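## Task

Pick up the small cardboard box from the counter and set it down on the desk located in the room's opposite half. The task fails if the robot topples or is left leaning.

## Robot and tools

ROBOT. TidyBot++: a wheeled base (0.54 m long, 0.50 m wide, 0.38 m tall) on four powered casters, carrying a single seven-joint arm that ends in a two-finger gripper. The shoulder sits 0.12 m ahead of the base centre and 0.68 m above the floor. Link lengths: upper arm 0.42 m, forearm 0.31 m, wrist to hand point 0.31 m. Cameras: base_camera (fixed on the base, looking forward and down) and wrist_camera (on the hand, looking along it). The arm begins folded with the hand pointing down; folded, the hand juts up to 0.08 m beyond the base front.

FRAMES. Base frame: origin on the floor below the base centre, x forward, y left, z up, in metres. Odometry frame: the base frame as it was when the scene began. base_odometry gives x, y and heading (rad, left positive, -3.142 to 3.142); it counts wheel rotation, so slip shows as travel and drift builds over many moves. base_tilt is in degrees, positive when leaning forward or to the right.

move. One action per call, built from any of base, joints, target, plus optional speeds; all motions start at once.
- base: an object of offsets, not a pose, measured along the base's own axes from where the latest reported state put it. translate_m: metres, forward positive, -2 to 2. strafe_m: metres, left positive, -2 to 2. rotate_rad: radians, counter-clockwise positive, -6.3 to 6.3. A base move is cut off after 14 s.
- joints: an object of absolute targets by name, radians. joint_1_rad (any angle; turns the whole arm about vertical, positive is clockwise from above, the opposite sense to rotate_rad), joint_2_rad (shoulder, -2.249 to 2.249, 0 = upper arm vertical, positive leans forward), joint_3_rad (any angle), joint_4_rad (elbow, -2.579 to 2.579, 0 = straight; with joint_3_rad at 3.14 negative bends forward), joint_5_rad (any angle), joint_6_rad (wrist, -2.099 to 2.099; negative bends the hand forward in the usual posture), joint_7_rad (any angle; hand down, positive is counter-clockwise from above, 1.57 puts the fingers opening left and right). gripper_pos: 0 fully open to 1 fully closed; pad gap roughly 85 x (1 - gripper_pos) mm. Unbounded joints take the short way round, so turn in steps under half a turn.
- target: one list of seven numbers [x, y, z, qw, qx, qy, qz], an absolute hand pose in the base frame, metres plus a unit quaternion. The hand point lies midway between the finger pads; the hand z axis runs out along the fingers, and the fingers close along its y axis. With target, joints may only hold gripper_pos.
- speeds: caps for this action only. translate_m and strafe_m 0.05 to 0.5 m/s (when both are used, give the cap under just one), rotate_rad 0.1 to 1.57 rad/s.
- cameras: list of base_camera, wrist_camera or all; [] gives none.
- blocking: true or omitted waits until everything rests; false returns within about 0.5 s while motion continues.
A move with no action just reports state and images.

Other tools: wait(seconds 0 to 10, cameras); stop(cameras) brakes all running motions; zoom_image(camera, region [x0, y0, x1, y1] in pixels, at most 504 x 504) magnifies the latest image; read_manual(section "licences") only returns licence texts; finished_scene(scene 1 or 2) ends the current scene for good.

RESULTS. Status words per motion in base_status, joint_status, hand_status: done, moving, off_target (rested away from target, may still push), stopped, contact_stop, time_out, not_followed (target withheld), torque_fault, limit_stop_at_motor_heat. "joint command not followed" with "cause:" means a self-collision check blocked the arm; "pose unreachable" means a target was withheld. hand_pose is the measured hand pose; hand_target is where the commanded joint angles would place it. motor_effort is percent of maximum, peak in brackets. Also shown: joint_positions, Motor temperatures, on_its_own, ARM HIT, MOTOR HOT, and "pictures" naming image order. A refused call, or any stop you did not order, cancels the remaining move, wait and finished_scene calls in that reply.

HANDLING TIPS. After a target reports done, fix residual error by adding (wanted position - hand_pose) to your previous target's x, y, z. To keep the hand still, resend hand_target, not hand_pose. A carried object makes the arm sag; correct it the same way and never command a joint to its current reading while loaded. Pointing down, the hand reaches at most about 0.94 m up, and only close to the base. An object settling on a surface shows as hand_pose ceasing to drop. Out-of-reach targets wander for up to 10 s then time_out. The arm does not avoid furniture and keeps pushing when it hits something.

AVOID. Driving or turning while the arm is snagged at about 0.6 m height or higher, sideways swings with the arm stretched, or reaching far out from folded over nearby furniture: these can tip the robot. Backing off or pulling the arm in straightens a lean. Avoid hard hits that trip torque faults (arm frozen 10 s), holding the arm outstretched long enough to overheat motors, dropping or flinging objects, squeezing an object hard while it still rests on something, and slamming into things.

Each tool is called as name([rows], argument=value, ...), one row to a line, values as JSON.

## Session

move(cameras=["wrist_camera", "base_camera"])

Scene clock: 0.00 s.
Motor temperatures (°C): [33 32 31 26 34 38 48]
base_odometry: x=+0.000 y=+0.000 heading=+0.000
base_tilt: forward=+0.0 right=-0.2
base_status: not commanded
joint_positions: joint_1_rad=-0.009 joint_2_rad=-0.363 joint_3_rad=+3.186 joint_4_rad=-2.550 joint_5_rad=+0.010 joint_6_rad=-0.853 joint_7_rad=+1.612 gripper_pos=+0.000
joint_status: not commanded
motor_effort: joint_1_rad=+0 joint_2_rad=-2 joint_3_rad=+1 joint_4_rad=+15 joint_5_rad=-1 joint_6_rad=+1 joint_7_rad=-1
hand_pose: x=+0.2579 y=-0.0039 z=+0.5838 quat_wxyz=(-0.002, +0.999, +0.007, +0.050) (m; base frame)
hand_target: x=+0.2593 y=-0.0040 z=+0.5847 quat_wxyz=(-0.002, +0.999, +0.007, +0.052) (m; base frame)
hand_status: not commanded
pictures: base_camera, wrist_camera
camera_calibration:
wrist_camera: T_world_to_cam=[[0.18354, -0.980497, -0.0702714, -0.00261556], [-0.982959, -0.182317, -0.0234936, 0.313621], [0.0102237, 0.0733859, -0.997251, 0.721549], [0, 0, 0, 1]] pos_world=[0.30138, 0.0016624, 0.72675]

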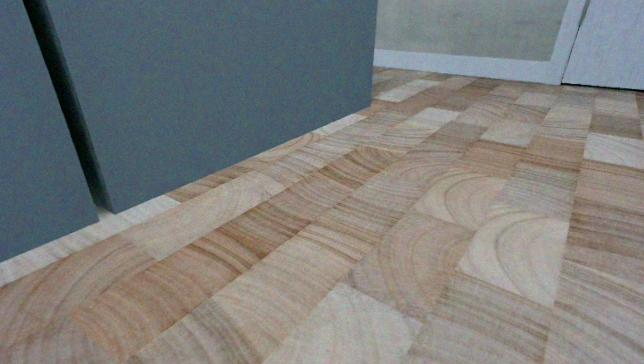

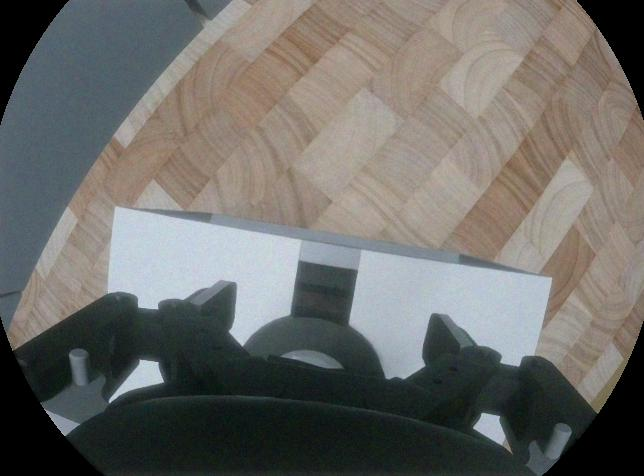

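move(joints={"joint_1_rad": 0.0, "joint_2_rad": -0.9, "joint_3_rad": 3.14, "joint_4_rad": -2.0, "joint_5_rad": 0.0, "joint_6_rad": -0.4, "joint_7_rad": 1.57}, cameras=["wrist_camera"])

move(joints={"joint_1_rad": 1.3}, cameras=["wrist_camera"])

move(joints={"joint_1_rad": -1.3}, cameras=["wrist_camera"])

Scene clock: 14.10 s.
Motor temperatures (°C): [33 32 31 26 34 38 48]
move: done
base_odometry: x=+0.000 y=+0.000 heading=+0.000
base_tilt: forward=+0.0 right=-0.2
base_status: not commanded
joint_positions: joint_1_rad=-0.009 joint_2_rad=-0.892 joint_3_rad=+3.166 joint_4_rad=-2.020 joint_5_rad=+0.010 joint_6_rad=-0.452 joint_7_rad=+1.612 gripper_pos=+0.000
joint_status: all done
motor_effort: joint_1_rad=+0(1) joint_2_rad=+8(10) joint_3_rad=+1(2) joint_4_rad=+22(22) joint_5_rad=+0(3) joint_6_rad=+9(9) joint_7_rad=-1(2)
hand_pose: x=+0.3871 y=-0.0092 z=+1.0779 quat_wxyz=(+0.015, +0.710, +0.007, +0.704) (m; base frame)
hand_target: x=+0.3801 y=+0.0021 z=+1.1080 quat_wxyz=(+0.000, +0.682, +0.001, +0.732) (m; base frame)
hand_status: not commanded
pictures: wrist_camera
camera_calibration:
wrist_camera: T_world_to_cam=[[0.074956, -0.978545, 0.191914, -0.23726], [-0.0880511, -0.198198, -0.976199, 1.13157], [0.993292, 0.0562738, -0.101018, -0.133481], [0, 0, 0, 1]] pos_world=[0.250005, -0.000383274, 1.13668]

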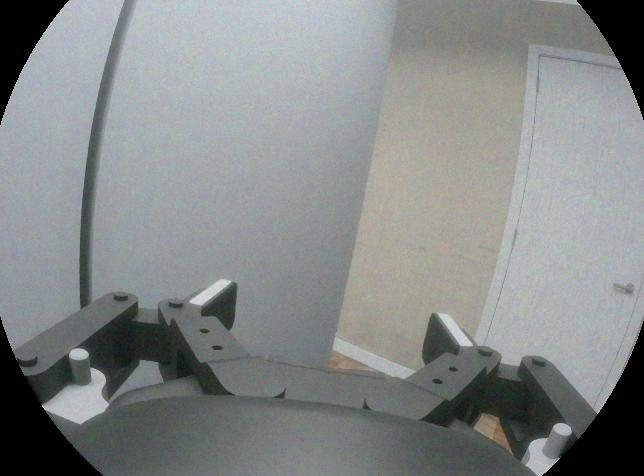

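Scene clock: 16.67 s.
Motor temperatures (°C): [33 32 31 26 34 38 48]
move: done
base_odometry: x=+0.000 y=+0.000 heading=+0.000
base_tilt: forward=+0.0 right=-0.2
base_status: not commanded
joint_positions: joint_1_rad=+1.282 joint_2_rad=-0.892 joint_3_rad=+3.165 joint_4_rad=-2.020 joint_5_rad=+0.010 joint_6_rad=-0.447 joint_7_rad=+1.612 gripper_pos=+0.000
joint_status: all done
motor_effort: joint_1_rad=+0(1) joint_2_rad=+8(8) joint_3_rad=+1(1) joint_4_rad=+22(22) joint_5_rad=-1(2) joint_6_rad=+9(9) joint_7_rad=-1(1)
hand_pose: x=+0.1847 y=-0.2601 z=+1.0793 quat_wxyz=(+0.436, +0.571, -0.420, +0.555) (m; base frame)
hand_target: x=+0.1909 y=-0.2510 z=+1.1080 quat_wxyz=(+0.443, +0.543, -0.412, +0.583) (m; base frame)
hand_status: not commanded
pictures: wrist_camera
camera_calibration:
wrist_camera: T_world_to_cam=[[-0.919598, -0.342271, 0.192847, -0.119789], [-0.214174, 0.0252557, -0.976469, 1.1471], [0.329346, -0.939262, -0.0965305, -0.0593398], [0, 0, 0, 1]] pos_world=[0.155064, -0.125707, 1.13748]

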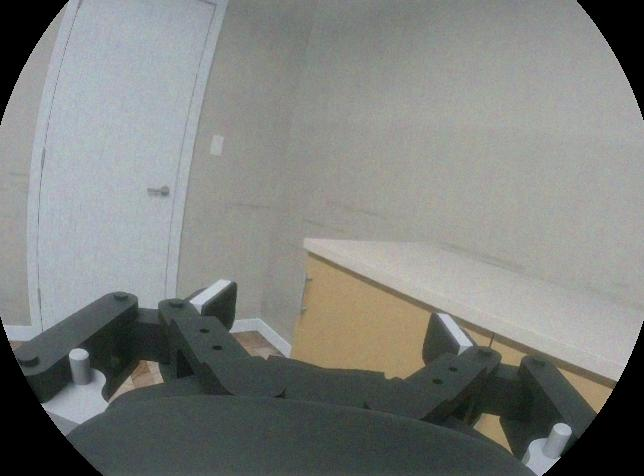

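Scene clock: 20.23 s.
Motor temperatures (°C): [33 32 31 26 34 38 48]
move: done
base_odometry: x=+0.000 y=+0.000 heading=+0.000
base_tilt: forward=+0.0 right=-0.2
base_status: not commanded
joint_positions: joint_1_rad=-1.282 joint_2_rad=-0.892 joint_3_rad=+3.165 joint_4_rad=-2.020 joint_5_rad=+0.010 joint_6_rad=-0.447 joint_7_rad=+1.612 gripper_pos=+0.000
joint_status: all done
motor_effort: joint_1_rad=+0(1) joint_2_rad=+8(8) joint_3_rad=+1(1) joint_4_rad=+21(22) joint_5_rad=-1(2) joint_6_rad=+9(9) joint_7_rad=-1(1)
hand_pose: x=+0.2061 y=+0.2537 z=+1.0795 quat_wxyz=(-0.407, +0.565, +0.427, +0.576) (m; base frame)
hand_target: x=+0.1868 y=+0.2521 z=+1.1080 quat_wxyz=(-0.443, +0.542, +0.413, +0.582) (m; base frame)
hand_status: not commanded
pictures: wrist_camera
camera_calibration:
wrist_camera: T_world_to_cam=[[0.95709, -0.216102, 0.193079, -0.343302], [0.165876, -0.137799, -0.976472, 1.10192], [0.237623, 0.966598, -0.0960401, -0.0489501], [0, 0, 0, 1]] pos_world=[0.15742, 0.124971, 1.13758]

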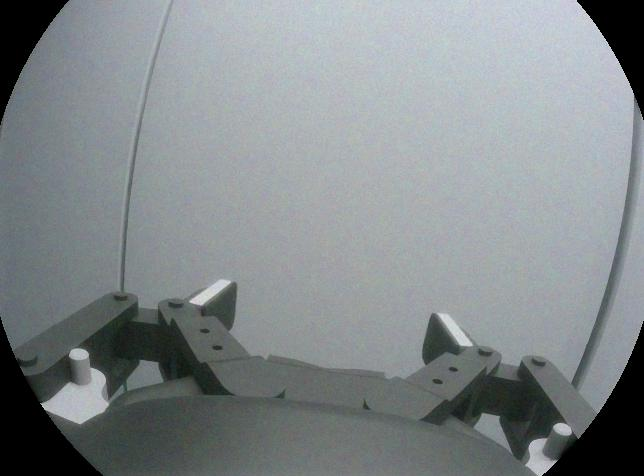

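move(joints={"joint_1_rad": 2.2, "joint_2_rad": -0.5, "joint_4_rad": -1.6, "joint_6_rad": -0.7}, base={"rotate_rad": -1.2}, cameras=["wrist_camera", "base_camera"])

Scene clock: 27.60 s.
Motor temperatures (°C): [33 32 31 27 34 38 48]
move: done
base_odometry: x=+0.000 y=+0.000 heading=-1.199
base_tilt: forward=+0.0 right=-0.2
base_status: done
joint_positions: joint_1_rad=-4.064 joint_2_rad=-0.518 joint_3_rad=+3.164 joint_4_rad=-1.627 joint_5_rad=+0.010 joint_6_rad=-0.646 joint_7_rad=+1.612 gripper_pos=+0.000
joint_status: all done
motor_effort: joint_1_rad=+1(1) joint_2_rad=-3(9) joint_3_rad=+1(2) joint_4_rad=+21(23) joint_5_rad=-1(2) joint_6_rad=+9(10) joint_7_rad=-1(1)
hand_pose: x=-0.1200 y=-0.2946 z=+1.1307 quat_wxyz=(-0.581, -0.348, +0.686, -0.267) (m; base frame)
hand_target: x=-0.1038 y=-0.3098 z=+1.1229 quat_wxyz=(-0.554, -0.356, +0.698, -0.282) (m; base frame)
hand_status: not commanded
pictures: base_camera, wrist_camera
camera_calibration:
wrist_camera: T_world_to_cam=[[-0.838155, 0.514235, 0.18182, -0.147076], [-0.00425498, 0.327175, -0.944954, 1.21136], [-0.545415, -0.792792, -0.272036, 0.150239], [0, 0, 0, 1]] pos_world=[-0.0361759, -0.201586, 1.21229]

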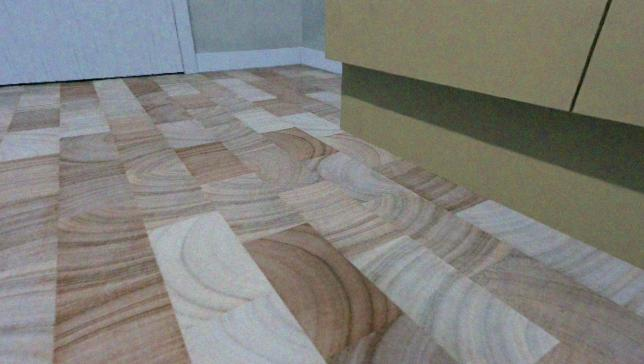

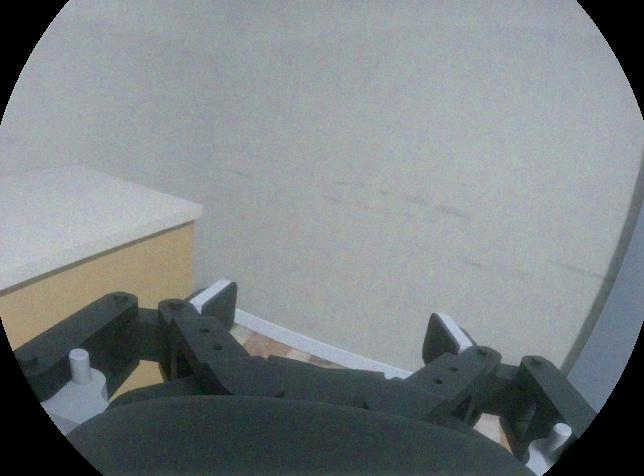

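move(base={"rotate_rad": -0.93}, joints={"joint_1_rad": 0.0, "joint_2_rad": -0.6, "joint_4_rad": -1.4, "joint_6_rad": -1.2}, cameras=["wrist_camera", "base_camera"])

Scene clock: 39.50 s.
Motor temperatures (°C): [33 32 31 27 34 38 48]
move: done
base_odometry: x=+0.000 y=+0.000 heading=-2.129
base_tilt: forward=+0.0 right=-0.2
base_status: done
joint_positions: joint_1_rad=-6.264 joint_2_rad=-0.581 joint_3_rad=+3.160 joint_4_rad=-1.425 joint_5_rad=+0.010 joint_6_rad=-1.145 joint_7_rad=+1.612 gripper_pos=+0.000
joint_status: all done
motor_effort: joint_1_rad=+1(1) joint_2_rad=+2(5) joint_3_rad=+1(2) joint_4_rad=+18(22) joint_5_rad=-1(2) joint_6_rad=+8(10) joint_7_rad=-1(1)
hand_pose: x=+0.4072 y=-0.0158 z=+1.1158 quat_wxyz=(-0.021, -0.839, +0.001, -0.544) (m; base frame)
hand_target: x=+0.3900 y=+0.0021 z=+1.1186 quat_wxyz=(+0.000, -0.841, +0.000, -0.540) (m; base frame)
hand_status: not commanded
pictures: base_camera, wrist_camera
camera_calibration:
wrist_camera: T_world_to_cam=[[0.118505, -0.9818, 0.148407, -0.221766], [-0.474507, -0.187284, -0.860098, 1.197], [0.872239, 0.0315063, -0.488065, 0.331633], [0, 0, 0, 1]] pos_world=[0.305004, -0.00399799, 1.22431]

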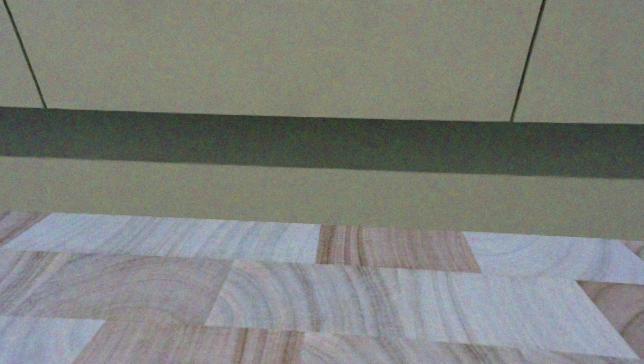

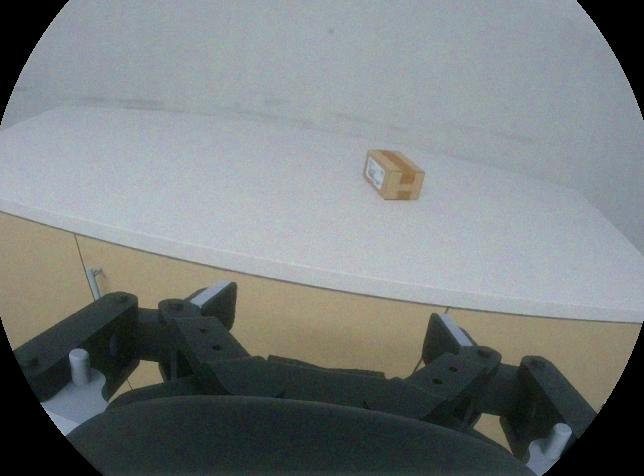

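zoom_image(camera="wrist_camera", region=[320, 110, 480, 230])

Scaled by 3.150.

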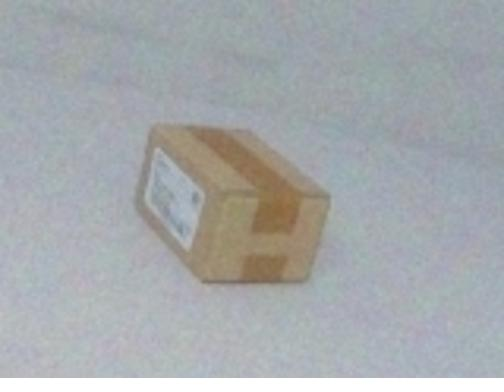

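move(base={"translate_m": 0.31, "strafe_m": -0.33}, speeds={"translate_m": 0.3}, joints={"joint_1_rad": -0.4}, cameras=["wrist_camera", "base_camera"])

zoom_image(camera="wrist_camera", region=[240, 130, 440, 300])

Scene clock: 97.40 s.
Motor temperatures (°C): [33 32 31 27 34 38 48]
move: done
base_odometry: x=-0.444 y=-0.088 heading=-2.129
base_tilt: forward=+0.0 right=-0.2
base_status: done
joint_positions: joint_1_rad=-6.665 joint_2_rad=-0.594 joint_3_rad=+3.156 joint_4_rad=-1.422 joint_5_rad=+0.010 joint_6_rad=-1.148 joint_7_rad=+1.612 gripper_pos=+0.000
joint_status: all done
motor_effort: joint_1_rad=+0(1) joint_2_rad=+3(8) joint_3_rad=+1(3) joint_4_rad=+18(20) joint_5_rad=-1(3) joint_6_rad=+8(8) joint_7_rad=-1(1)
hand_pose: x=+0.3841 y=+0.0977 z=+1.1202 quat_wxyz=(+0.089, -0.818, -0.168, -0.543) (m; base frame)
hand_target: x=+0.3678 y=+0.1075 z=+1.1186 quat_wxyz=(+0.108, -0.825, -0.168, -0.530) (m; base frame)
hand_status: not commanded
pictures: base_camera, wrist_camera
camera_calibration:
wrist_camera: T_world_to_cam=[[0.493484, -0.856272, 0.152553, -0.269228], [-0.351486, -0.356773, -0.865546, 1.18645], [0.79557, 0.373513, -0.477029, 0.333965], [0, 0, 0, 1]] pos_world=[0.284188, 0.0680211, 1.22731]

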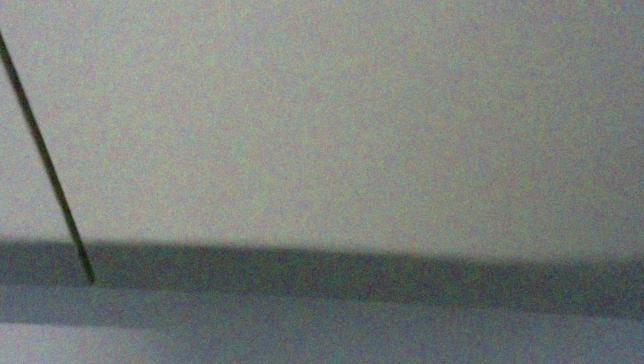

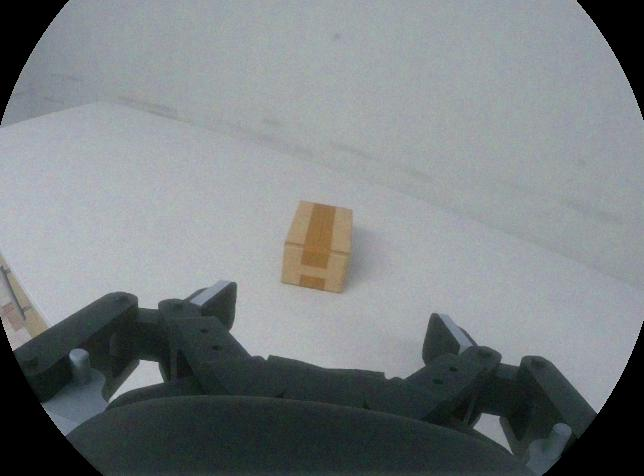

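Scaled by 2.520.

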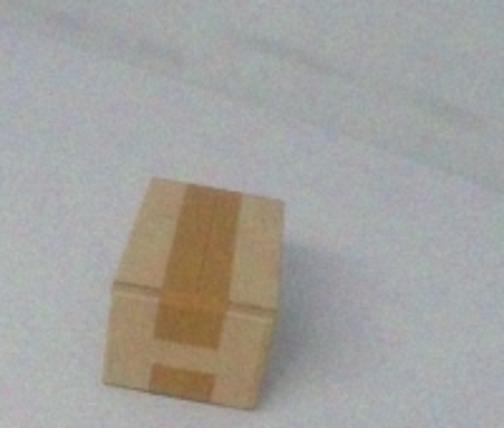

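move(base={"translate_m": 0.018, "strafe_m": 0.008}, joints={"joint_1_rad": -0.435, "joint_2_rad": 0.149, "joint_3_rad": 3.122, "joint_4_rad": -0.58, "joint_5_rad": -0.035, "joint_6_rad": -1.796, "joint_7_rad": 1.53}, cameras=["wrist_camera"])

zoom_image(camera="wrist_camera", region=[200, 120, 460, 340])

Scene clock: 149.90 s.
Motor temperatures (°C): [33 32 31 27 34 38 48]
move: done
base_odometry: x=-0.447 y=-0.108 heading=-2.129
base_tilt: forward=+0.0 right=-0.2
base_status: done
joint_positions: joint_1_rad=-6.699 joint_2_rad=+0.141 joint_3_rad=+3.148 joint_4_rad=-0.605 joint_5_rad=+0.010 joint_6_rad=-1.742 joint_7_rad=+1.595 gripper_pos=+0.000
joint_status: all done
motor_effort: joint_1_rad=+0(1) joint_2_rad=-23(26) joint_3_rad=+1(2) joint_4_rad=+16(20) joint_5_rad=-1(2) joint_6_rad=+5(9) joint_7_rad=-1(3)
hand_pose: x=+0.5431 y=+0.1823 z=+1.0824 quat_wxyz=(+0.057, -0.925, -0.201, -0.316) (m; base frame)
hand_target: x=+0.5199 y=+0.2079 z=+1.0786 quat_wxyz=(+0.090, -0.931, -0.204, -0.290) (m; base frame)
hand_status: not commanded
pictures: wrist_camera
camera_calibration:
wrist_camera: T_world_to_cam=[[0.564848, -0.823418, 0.0541222, -0.207638], [-0.68091, -0.502132, -0.533128, 1.08546], [0.466164, 0.264284, -0.844301, 0.754182], [0, 0, 0, 1]] pos_world=[0.504809, 0.174751, 1.22668]

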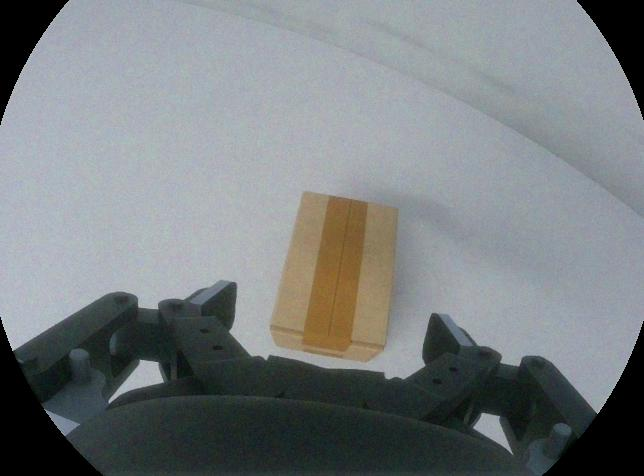

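Scaled by 1.938.

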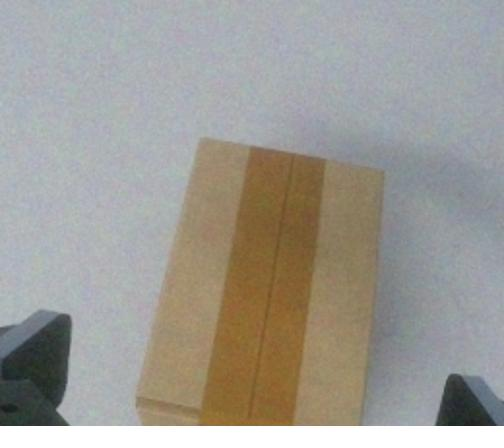

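move(joints={"joint_2_rad": 0.275, "joint_4_rad": -0.459, "joint_6_rad": -1.879}, cameras=["wrist_camera"])

zoom_image(camera="wrist_camera", region=[200, 140, 460, 380])

Scene clock: 211.67 s.
Motor temperatures (°C): [33 32 31 27 34 38 48]
move: done
base_odometry: x=-0.447 y=-0.108 heading=-2.129
base_tilt: forward=+0.1 right=-0.2
base_status: not commanded
joint_positions: joint_1_rad=-6.699 joint_2_rad=+0.272 joint_3_rad=+3.148 joint_4_rad=-0.481 joint_5_rad=+0.010 joint_6_rad=-1.826 joint_7_rad=+1.594 gripper_pos=+0.000
joint_status: all done
motor_effort: joint_1_rad=+0(1) joint_2_rad=-27(30) joint_3_rad=+0(1) joint_4_rad=+15(17) joint_5_rad=+0(2) joint_6_rad=+4(6) joint_7_rad=-1(1)
hand_pose: x=+0.5726 y=+0.1957 z=+1.0532 quat_wxyz=(+0.048, -0.939, -0.204, -0.273) (m; base frame)
hand_target: x=+0.5474 y=+0.2199 z=+1.0516 quat_wxyz=(+0.081, -0.943, -0.207, -0.249) (m; base frame)
hand_status: not commanded
pictures: wrist_camera
camera_calibration:
wrist_camera: T_world_to_cam=[[0.568259, -0.822039, 0.0365142, -0.195341], [-0.722679, -0.519809, -0.455558, 1.04239], [0.393467, 0.232487, -0.889457, 0.807569], [0, 0, 0, 1]] pos_world=[0.54657, 0.19352, 1.2003]

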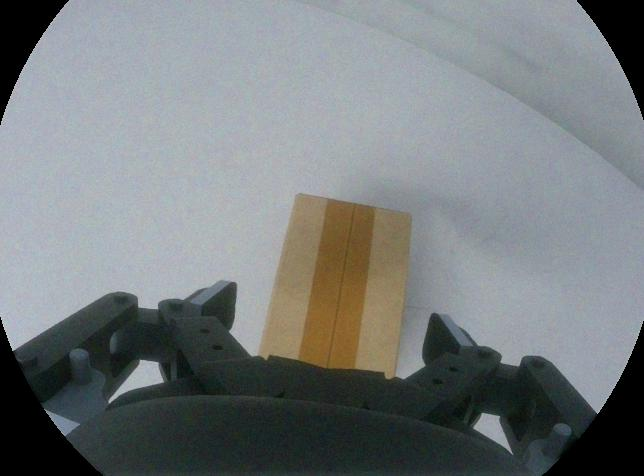

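Scaled by 1.938.

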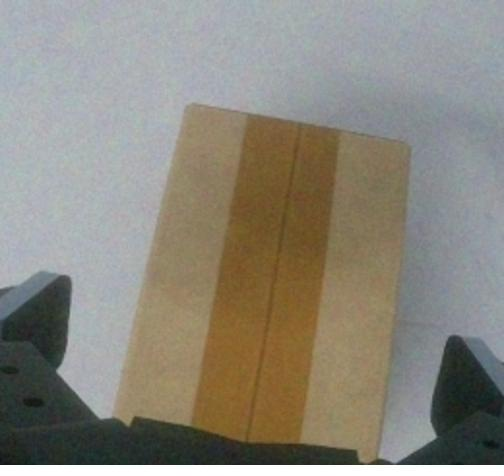

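move(joints={"joint_1_rad": -0.392, "joint_2_rad": 0.28, "joint_4_rad": -0.545, "joint_6_rad": -1.745}, cameras=["wrist_camera"])

zoom_image(camera="wrist_camera", region=[200, 140, 460, 380])

Scene clock: 275.27 s.
Motor temperatures (°C): [33 33 31 27 34 38 48]
move: done
base_odometry: x=-0.447 y=-0.108 heading=-2.129
base_tilt: forward=+0.0 right=-0.2
base_status: not commanded
joint_positions: joint_1_rad=-6.688 joint_2_rad=+0.276 joint_3_rad=+3.147 joint_4_rad=-0.538 joint_5_rad=+0.010 joint_6_rad=-1.776 joint_7_rad=+1.594 gripper_pos=+0.000
joint_status: all done
motor_effort: joint_1_rad=+0(2) joint_2_rad=-28(30) joint_3_rad=+1(1) joint_4_rad=+16(17) joint_5_rad=-1(1) joint_6_rad=+5(5) joint_7_rad=-1(1)
hand_pose: x=+0.5860 y=+0.1960 z=+1.0375 quat_wxyz=(+0.046, -0.941, -0.200, -0.269) (m; base frame)
hand_target: x=+0.5873 y=+0.2151 z=+1.0380 quat_wxyz=(+0.081, -0.942, -0.183, -0.271) (m; base frame)
hand_status: not commanded
pictures: wrist_camera
camera_calibration:
wrist_camera: T_world_to_cam=[[0.560805, -0.827229, 0.034505, -0.194734], [-0.731931, -0.514818, -0.446363, 1.03996], [0.387008, 0.225067, -0.894186, 0.798334], [0, 0, 0, 1]] pos_world=[0.561426, 0.194622, 1.18478]

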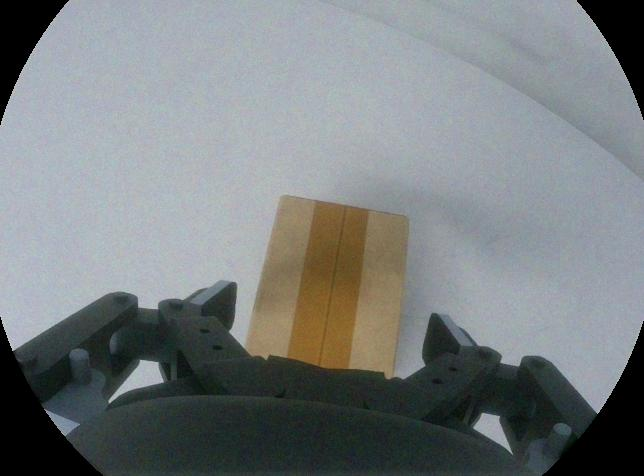

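Scaled by 1.938.

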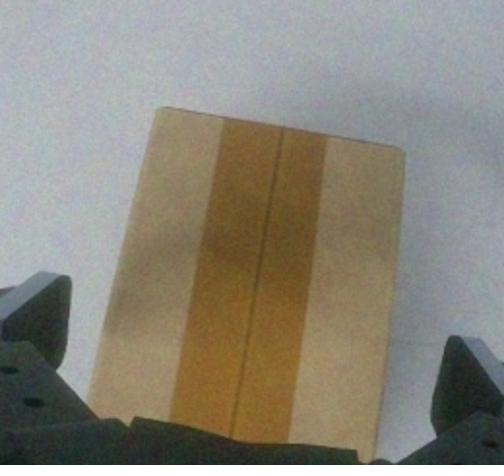

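move(joints={"joint_2_rad": 0.206, "joint_4_rad": -0.715, "joint_6_rad": -1.645}, cameras=["wrist_camera"])

zoom_image(camera="wrist_camera", region=[200, 140, 460, 380])

Scene clock: 297.47 s.
Motor temperatures (°C): [33 33 31 27 34 38 48]
move: done
base_odometry: x=-0.447 y=-0.108 heading=-2.129
base_tilt: forward=+0.1 right=-0.2
base_status: not commanded
joint_positions: joint_1_rad=-6.688 joint_2_rad=+0.225 joint_3_rad=+3.147 joint_4_rad=-0.704 joint_5_rad=+0.010 joint_6_rad=-1.695 joint_7_rad=+1.594 gripper_pos=+0.000
joint_status: all done
motor_effort: joint_1_rad=+1(1) joint_2_rad=-27(29) joint_3_rad=+1(1) joint_4_rad=+17(18) joint_5_rad=-1(2) joint_6_rad=+4(5) joint_7_rad=-1(1)
hand_pose: x=+0.5798 y=+0.1932 z=+1.0098 quat_wxyz=(+0.043, -0.945, -0.201, -0.252) (m; base frame)
hand_target: x=+0.5780 y=+0.2120 z=+1.0230 quat_wxyz=(+0.081, -0.941, -0.182, -0.272) (m; base frame)
hand_status: not commanded
pictures: wrist_camera
camera_calibration:
wrist_camera: T_world_to_cam=[[0.562171, -0.826548, 0.0279789, -0.186948], [-0.745286, -0.520985, -0.41608, 0.999916], [0.358487, 0.213056, -0.908897, 0.810465], [0, 0, 0, 1]] pos_world=[0.559779, 0.193746, 1.15791]

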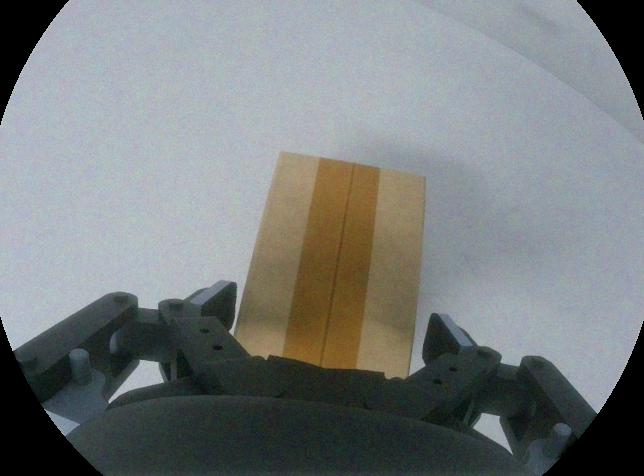

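Scaled by 1.938.

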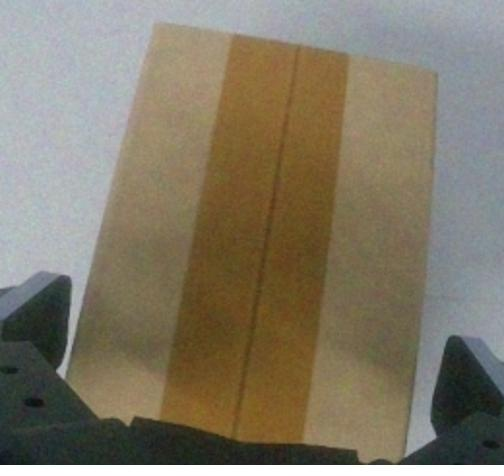

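move(joints={"joint_2_rad": 0.187, "joint_4_rad": -0.787, "joint_6_rad": -1.59}, cameras=["wrist_camera"])

Scene clock: 321.83 s.
Motor temperatures (°C): [33 33 31 27 34 38 48]
move: done
base_odometry: x=-0.447 y=-0.108 heading=-2.129
base_tilt: forward=+0.1 right=-0.2
base_status: not commanded
joint_positions: joint_1_rad=-6.688 joint_2_rad=+0.205 joint_3_rad=+3.147 joint_4_rad=-0.777 joint_5_rad=+0.010 joint_6_rad=-1.639 joint_7_rad=+1.594 gripper_pos=+0.000
joint_status: all done
motor_effort: joint_1_rad=+0(1) joint_2_rad=-27(28) joint_3_rad=+0(1) joint_4_rad=+17(18) joint_5_rad=+0(2) joint_6_rad=+4(6) joint_7_rad=-1(1)
hand_pose: x=+0.5819 y=+0.1940 z=+0.9981 quat_wxyz=(+0.043, -0.945, -0.201, -0.254) (m; base frame)
hand_target: x=+0.5801 y=+0.2132 z=+1.0114 quat_wxyz=(+0.082, -0.941, -0.181, -0.273) (m; base frame)
hand_status: not commanded
pictures: wrist_camera
camera_calibration:
wrist_camera: T_world_to_cam=[[0.562454, -0.826336, 0.0285543, -0.187911], [-0.744207, -0.520996, -0.417995, 0.998342], [0.360281, 0.213852, -0.908001, 0.796853], [0, 0, 0, 1]] pos_world=[0.561574, 0.194445, 1.14621]

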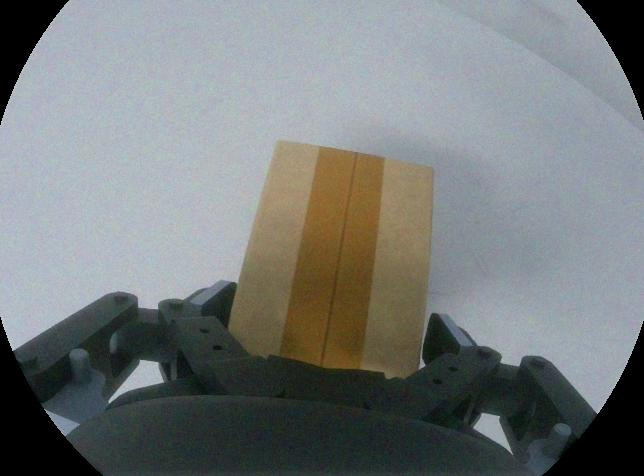

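move(joints={"joint_2_rad": 0.172, "joint_4_rad": -0.85, "joint_6_rad": -1.536}, cameras=["wrist_camera"])

zoom_image(camera="wrist_camera", region=[180, 220, 480, 420])

Scene clock: 339.57 s.
Motor temperatures (°C): [33 33 31 27 34 38 48]
move: done
base_odometry: x=-0.447 y=-0.108 heading=-2.129
base_tilt: forward=+0.1 right=-0.2
base_status: not commanded
joint_positions: joint_1_rad=-6.688 joint_2_rad=+0.189 joint_3_rad=+3.147 joint_4_rad=-0.841 joint_5_rad=+0.010 joint_6_rad=-1.585 joint_7_rad=+1.594 gripper_pos=+0.000
joint_status: all done
motor_effort: joint_1_rad=+0(1) joint_2_rad=-26(28) joint_3_rad=+1(1) joint_4_rad=+18(19) joint_5_rad=-1(2) joint_6_rad=+4(5) joint_7_rad=-1(1)
hand_pose: x=+0.5850 y=+0.1952 z=+0.9877 quat_wxyz=(+0.044, -0.944, -0.201, -0.257) (m; base frame)
hand_target: x=+0.5833 y=+0.2147 z=+1.0009 quat_wxyz=(+0.083, -0.940, -0.180, -0.276) (m; base frame)
hand_status: not commanded
pictures: wrist_camera
camera_calibration:
wrist_camera: T_world_to_cam=[[0.56261, -0.826176, 0.0300565, -0.189924], [-0.741413, -0.520305, -0.42378, 1.00087], [0.365755, 0.216138, -0.905266, 0.779622], [0, 0, 0, 1]] pos_world=[0.563762, 0.195341, 1.13562]

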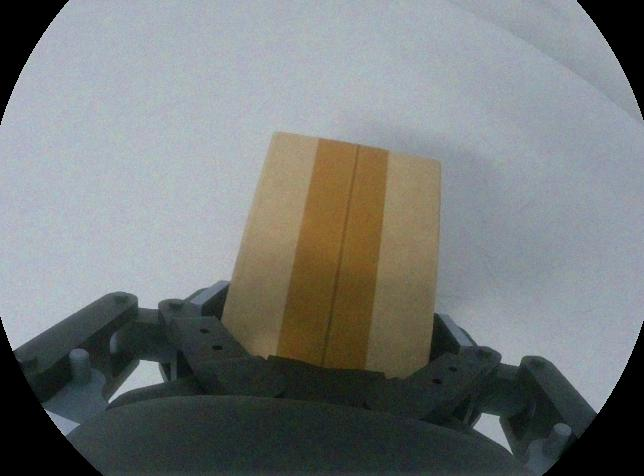

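Scaled by 1.680.

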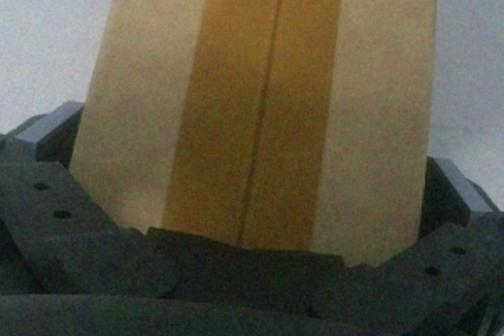

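move(joints={"joint_2_rad": 0.16, "joint_4_rad": -0.894, "joint_6_rad": -1.5}, cameras=["wrist_camera"])

Scene clock: 344.60 s.
Motor temperatures (°C): [33 33 31 27 34 38 48]
move: done
base_odometry: x=-0.447 y=-0.108 heading=-2.129
base_tilt: forward=+0.0 right=-0.2
base_status: not commanded
joint_positions: joint_1_rad=-6.688 joint_2_rad=+0.175 joint_3_rad=+3.147 joint_4_rad=-0.884 joint_5_rad=+0.010 joint_6_rad=-1.547 joint_7_rad=+1.594 gripper_pos=+0.000
joint_status: all done
motor_effort: joint_1_rad=+0(1) joint_2_rad=-25(27) joint_3_rad=+0(1) joint_4_rad=+18(19) joint_5_rad=-1(1) joint_6_rad=+4(5) joint_7_rad=-1(1)
hand_pose: x=+0.5858 y=+0.1957 z=+0.9823 quat_wxyz=(+0.044, -0.943, -0.201, -0.261) (m; base frame)
hand_target: x=+0.5843 y=+0.2153 z=+0.9937 quat_wxyz=(+0.083, -0.940, -0.180, -0.278) (m; base frame)
hand_status: not commanded
pictures: wrist_camera
camera_calibration:
wrist_camera: T_world_to_cam=[[0.562791, -0.825984, 0.0318906, -0.191795], [-0.737727, -0.519311, -0.431364, 1.00457], [0.372861, 0.219241, -0.901614, 0.765948], [0, 0, 0, 1]] pos_world=[0.563446, 0.195336, 1.13004]

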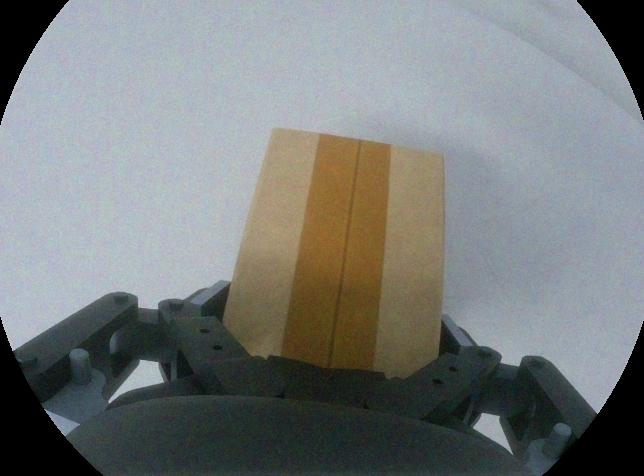

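move(joints={"gripper_pos": 0.1}, cameras=["wrist_camera"])

move(joints={"gripper_pos": 0.2}, cameras=["wrist_camera"])

Scene clock: 349.17 s.
Motor temperatures (°C): [33 33 31 27 34 38 48]
move: done
base_odometry: x=-0.447 y=-0.108 heading=-2.129
base_tilt: forward=+0.1 right=-0.2
base_status: not commanded
joint_positions: joint_1_rad=-6.688 joint_2_rad=+0.166 joint_3_rad=+3.147 joint_4_rad=-0.887 joint_5_rad=+0.010 joint_6_rad=-1.545 joint_7_rad=+1.594 gripper_pos=+0.100
joint_status: all done
motor_effort: joint_1_rad=+0(1) joint_2_rad=-26(26) joint_3_rad=+1(1) joint_4_rad=+19(19) joint_5_rad=+0(1) joint_6_rad=+4(5) joint_7_rad=-1(1)
hand_pose: x=+0.5837 y=+0.1949 z=+0.9857 quat_wxyz=(+0.045, -0.942, -0.201, -0.265) (m; base frame)
hand_target: x=+0.5843 y=+0.2153 z=+0.9937 quat_wxyz=(+0.083, -0.940, -0.180, -0.278) (m; base frame)
hand_status: not commanded
pictures: wrist_camera
camera_calibration:
wrist_camera: T_world_to_cam=[[0.562722, -0.825976, 0.0332714, -0.192696], [-0.734413, -0.518006, -0.438528, 1.00892], [0.379449, 0.222335, -0.898101, 0.762063], [0, 0, 0, 1]] pos_world=[0.560232, 0.19403, 1.13326]

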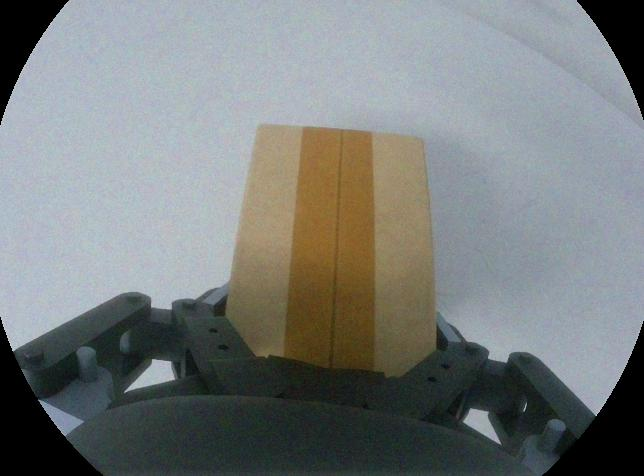

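Scene clock: 349.70 s.
Motor temperatures (°C): [33 33 31 27 34 38 48]
move: done
base_odometry: x=-0.447 y=-0.108 heading=-2.129
base_tilt: forward=+0.1 right=-0.2
base_status: not commanded
joint_positions: joint_1_rad=-6.688 joint_2_rad=+0.164 joint_3_rad=+3.146 joint_4_rad=-0.888 joint_5_rad=+0.010 joint_6_rad=-1.543 joint_7_rad=+1.593 gripper_pos=+0.179
joint_status: all done
motor_effort: joint_1_rad=+0(1) joint_2_rad=-25(26) joint_3_rad=+1(1) joint_4_rad=+18(18) joint_5_rad=-1(2) joint_6_rad=+4(5) joint_7_rad=-1(1)
hand_pose: x=+0.5833 y=+0.1950 z=+0.9872 quat_wxyz=(+0.046, -0.942, -0.201, -0.267) (m; base frame)
hand_target: x=+0.5843 y=+0.2153 z=+0.9937 quat_wxyz=(+0.083, -0.940, -0.180, -0.278) (m; base frame)
hand_status: not commanded
pictures: wrist_camera
camera_calibration:
wrist_camera: T_world_to_cam=[[0.562653, -0.826003, 0.0337867, -0.192941], [-0.732681, -0.51718, -0.442384, 1.01201], [0.382885, 0.224154, -0.896189, 0.759274], [0, 0, 0, 1]] pos_world=[0.559325, 0.193827, 1.13467]

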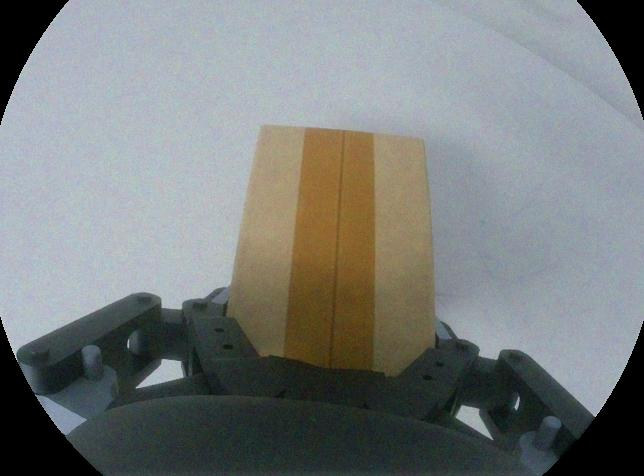

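move(joints={"gripper_pos": 0.27}, cameras=["wrist_camera"])

move(joints={"joint_2_rad": 0.12}, cameras=["wrist_camera"])

Scene clock: 354.40 s.
Motor temperatures (°C): [33 33 31 27 34 38 48]
move: off_target
base_odometry: x=-0.447 y=-0.108 heading=-2.129
base_tilt: forward=+0.1 right=-0.2
base_status: not commanded
joint_positions: joint_1_rad=-6.688 joint_2_rad=+0.164 joint_3_rad=+3.146 joint_4_rad=-0.888 joint_5_rad=+0.010 joint_6_rad=-1.543 joint_7_rad=+1.593 gripper_pos=+0.183
joint_status: gripper_pos off_target (ended at +0.183, target +0.270)
motor_effort: joint_1_rad=+0(0) joint_2_rad=-25(25) joint_3_rad=+0(1) joint_4_rad=+17(18) joint_5_rad=-1(1) joint_6_rad=+4(4) joint_7_rad=-1(1)
hand_pose: x=+0.5833 y=+0.1950 z=+0.9873 quat_wxyz=(+0.046, -0.941, -0.201, -0.267) (m; base frame)
hand_target: x=+0.5843 y=+0.2153 z=+0.9937 quat_wxyz=(+0.083, -0.940, -0.180, -0.278) (m; base frame)
hand_status: not commanded
pictures: wrist_camera
camera_calibration:
wrist_camera: T_world_to_cam=[[0.562595, -0.826039, 0.033852, -0.192923], [-0.732578, -0.517082, -0.442669, 1.01223], [0.383166, 0.224244, -0.896046, 0.759065], [0, 0, 0, 1]] pos_world=[0.559224, 0.193827, 1.13477]

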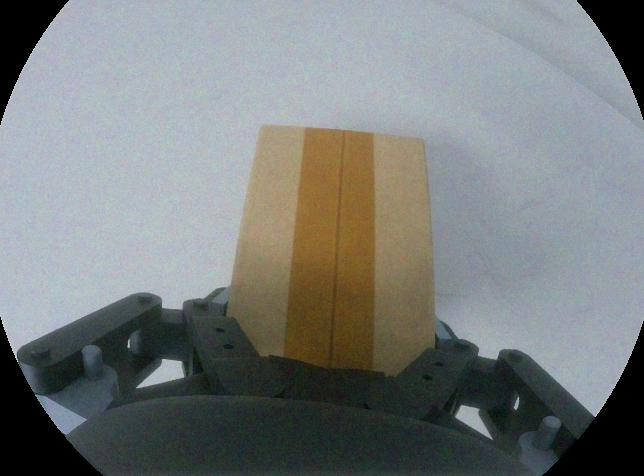

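Scene clock: 355.17 s.
Motor temperatures (°C): [33 33 31 27 34 38 48]
move: done
base_odometry: x=-0.447 y=-0.108 heading=-2.129
base_tilt: forward=+0.1 right=-0.2
base_status: not commanded
joint_positions: joint_1_rad=-6.688 joint_2_rad=+0.146 joint_3_rad=+3.146 joint_4_rad=-0.896 joint_5_rad=+0.010 joint_6_rad=-1.543 joint_7_rad=+1.593 gripper_pos=+0.184
joint_status: all done
motor_effort: joint_1_rad=+1(1) joint_2_rad=-27(29) joint_3_rad=+1(1) joint_4_rad=+20(20) joint_5_rad=-1(2) joint_6_rad=+6(6) joint_7_rad=-1(1)
hand_pose: x=+0.5774 y=+0.1925 z=+0.9923 quat_wxyz=(+0.047, -0.940, -0.201, -0.271) (m; base frame)
hand_target: x=+0.5724 y=+0.2103 z=+1.0140 quat_wxyz=(+0.087, -0.934, -0.179, -0.297) (m; base frame)
hand_status: not commanded
pictures: wrist_camera
camera_calibration:
wrist_camera: T_world_to_cam=[[0.562268, -0.826196, 0.035424, -0.1932], [-0.729066, -0.515472, -0.450279, 1.01405], [0.390279, 0.227351, -0.892185, 0.757735], [0, 0, 0, 1]] pos_world=[0.552211, 0.19082, 1.13949]

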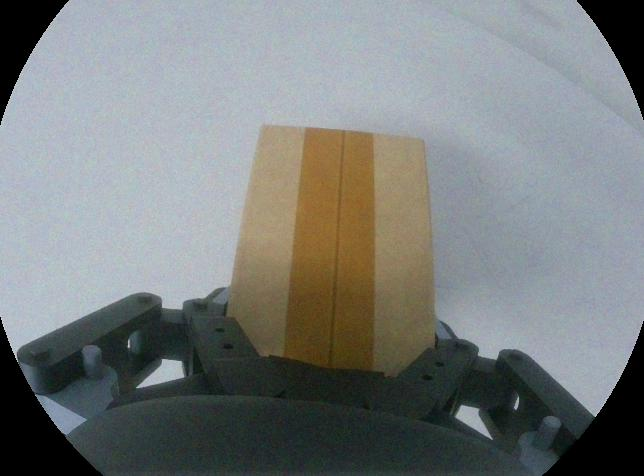

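move(joints={"joint_2_rad": 0.0, "gripper_pos": 0.3}, cameras=["wrist_camera"])

move(base={"translate_m": -0.27}, joints={"joint_2_rad": -0.3, "joint_4_rad": -1.1, "joint_6_rad": -1.6}, cameras=["wrist_camera"])

move(base={"strafe_m": 0.95, "rotate_rad": 1.567}, joints={"joint_1_rad": 0.0, "joint_2_rad": -0.6, "joint_4_rad": -1.4, "joint_6_rad": -1.29})

Scene clock: 373.43 s.
Motor temperatures (°C): [33 33 31 27 34 38 48]
move: off_target
base_odometry: x=-0.447 y=-0.108 heading=-2.129
base_tilt: forward=+0.1 right=-0.2
base_status: not commanded
joint_positions: joint_1_rad=-6.688 joint_2_rad=+0.005 joint_3_rad=+3.146 joint_4_rad=-0.899 joint_5_rad=+0.010 joint_6_rad=-1.542 joint_7_rad=+1.593 gripper_pos=+0.184
joint_status: gripper_pos off_target (ended at +0.184, target +0.300); the others done
motor_effort: joint_1_rad=+0(1) joint_2_rad=-21(30) joint_3_rad=+1(1) joint_4_rad=+19(21) joint_5_rad=-1(1) joint_6_rad=+7(7) joint_7_rad=-1(1)
hand_pose: x=+0.5329 y=+0.1734 z=+1.0579 quat_wxyz=(+0.059, -0.920, -0.196, -0.335) (m; base frame)
hand_target: x=+0.5324 y=+0.1938 z=+1.0713 quat_wxyz=(+0.098, -0.914, -0.177, -0.352) (m; base frame)
hand_status: not commanded
pictures: wrist_camera
camera_calibration:
wrist_camera: T_world_to_cam=[[0.556134, -0.828812, 0.0615254, -0.210128], [-0.664246, -0.48776, -0.566452, 1.08483], [0.499492, 0.274155, -0.821795, 0.697287], [0, 0, 0, 1]] pos_world=[0.489165, 0.163815, 1.20046]

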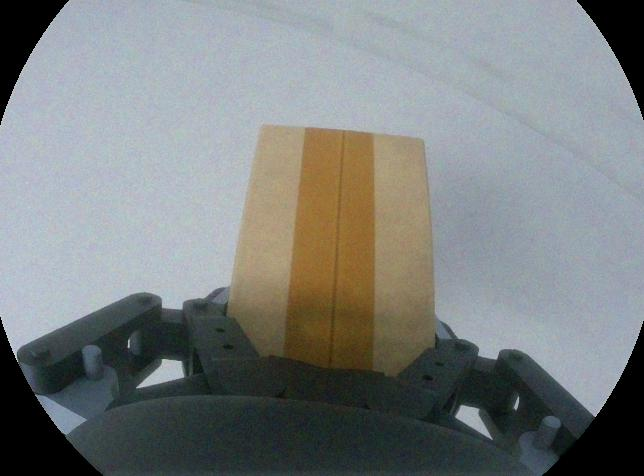

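Scene clock: 375.40 s.
Motor temperatures (°C): [33 33 31 27 34 38 48]
move: done
base_odometry: x=-0.304 y=+0.121 heading=-2.129
base_tilt: forward=+0.0 right=-0.2
base_status: done
joint_positions: joint_1_rad=-6.687 joint_2_rad=-0.306 joint_3_rad=+3.142 joint_4_rad=-1.097 joint_5_rad=+0.009 joint_6_rad=-1.566 joint_7_rad=+1.593 gripper_pos=+0.184
joint_status: all done
motor_effort: joint_1_rad=+0(1) joint_2_rad=-7(28) joint_3_rad=+1(2) joint_4_rad=+18(22) joint_5_rad=-1(2) joint_6_rad=+7(9) joint_7_rad=-1(1)
hand_pose: x=+0.4108 y=+0.1229 z=+1.0838 quat_wxyz=(+0.068, -0.904, -0.194, -0.376) (m; base frame)
hand_target: x=+0.3984 y=+0.1375 z=+1.0732 quat_wxyz=(+0.094, -0.915, -0.179, -0.350) (m; base frame)
hand_status: not commanded
pictures: wrist_camera
camera_calibration:
wrist_camera: T_world_to_cam=[[0.553046, -0.829505, 0.0778585, -0.202084], [-0.613253, -0.468553, -0.635908, 1.04575], [0.56397, 0.303939, -0.767828, 0.704817], [0, 0, 0, 1]] pos_world=[0.355577, 0.10814, 1.22191]

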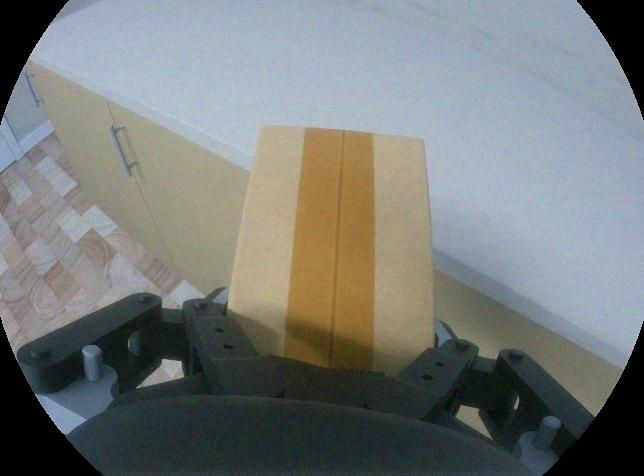

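Scene clock: 378.97 s.
Motor temperatures (°C): [33 33 31 27 34 38 48]
move: done
base_odometry: x=+0.502 y=-0.382 heading=-0.562
base_tilt: forward=+0.0 right=-0.2
base_status: done
joint_positions: joint_1_rad=-6.301 joint_2_rad=-0.586 joint_3_rad=+3.140 joint_4_rad=-1.402 joint_5_rad=+0.009 joint_6_rad=-1.343 joint_7_rad=+1.593 gripper_pos=+0.184
joint_status: all done
motor_effort: joint_1_rad=+0(2) joint_2_rad=+2(8) joint_3_rad=+1(3) joint_4_rad=+20(21) joint_5_rad=+0(3) joint_6_rad=+9(9) joint_7_rad=-1(1)
hand_pose: x=+0.3742 y=+0.0039 z=+1.0752 quat_wxyz=(-0.006, -0.882, -0.018, -0.472) (m; base frame)
hand_target: x=+0.3766 y=+0.0205 z=+1.0935 quat_wxyz=(+0.026, -0.865, +0.004, -0.501) (m; base frame)
hand_status: not commanded
pictures: base_camera, wrist_camera
camera_calibration:
wrist_camera: T_world_to_cam=[[0.184465, -0.976096, 0.114931, -0.181243], [-0.604044, -0.204839, -0.770176, 1.10197], [0.775308, 0.0726478, -0.627391, 0.525725], [0, 0, 0, 1]] pos_world=[0.291475, 0.0106236, 1.19938]

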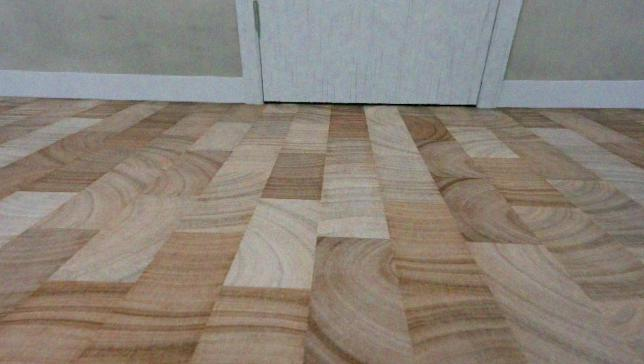

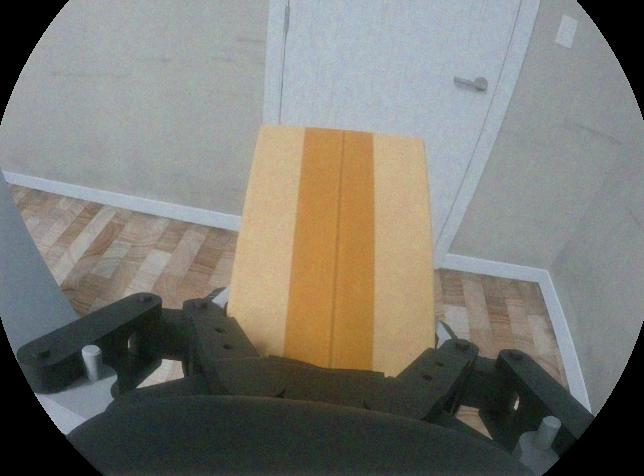

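move(base={"translate_m": 0.8, "rotate_rad": 1.572})

Scene clock: 403.70 s.
Motor temperatures (°C): [33 33 31 27 34 38 48]
move: done
base_odometry: x=+1.179 y=-0.808 heading=+1.011
base_tilt: forward=+0.0 right=-0.2
base_status: done
joint_positions: joint_1_rad=-6.299 joint_2_rad=-0.595 joint_3_rad=+3.139 joint_4_rad=-1.402 joint_5_rad=+0.009 joint_6_rad=-1.343 joint_7_rad=+1.593 gripper_pos=+0.184
joint_status: not commanded
motor_effort: joint_1_rad=+1(1) joint_2_rad=+2(6) joint_3_rad=+1(2) joint_4_rad=+19(20) joint_5_rad=-1(2) joint_6_rad=+9(9) joint_7_rad=-1(1)
hand_pose: x=+0.3706 y=+0.0036 z=+1.0776 quat_wxyz=(-0.006, -0.879, -0.017, -0.476) (m; base frame)
hand_target: x=+0.3766 y=+0.0205 z=+1.0935 quat_wxyz=(+0.026, -0.865, +0.004, -0.501) (m; base frame)
hand_status: not commanded
pictures: base_camera, wrist_camera
camera_calibration:
wrist_camera: T_world_to_cam=[[0.182026, -0.976322, 0.116883, -0.182262], [-0.59658, -0.204146, -0.776155, 1.10526], [0.781639, 0.0715504, -0.619614, 0.519415], [0, 0, 0, 1]] pos_world=[0.286555, 0.0105226, 1.20099]

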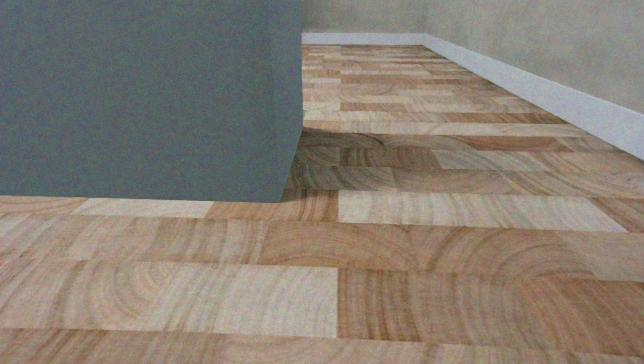

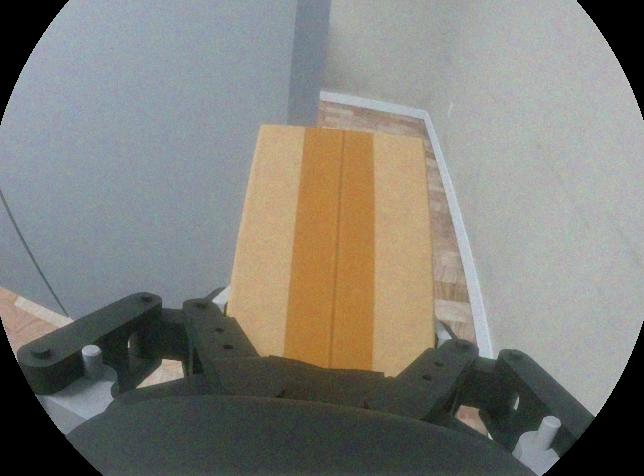

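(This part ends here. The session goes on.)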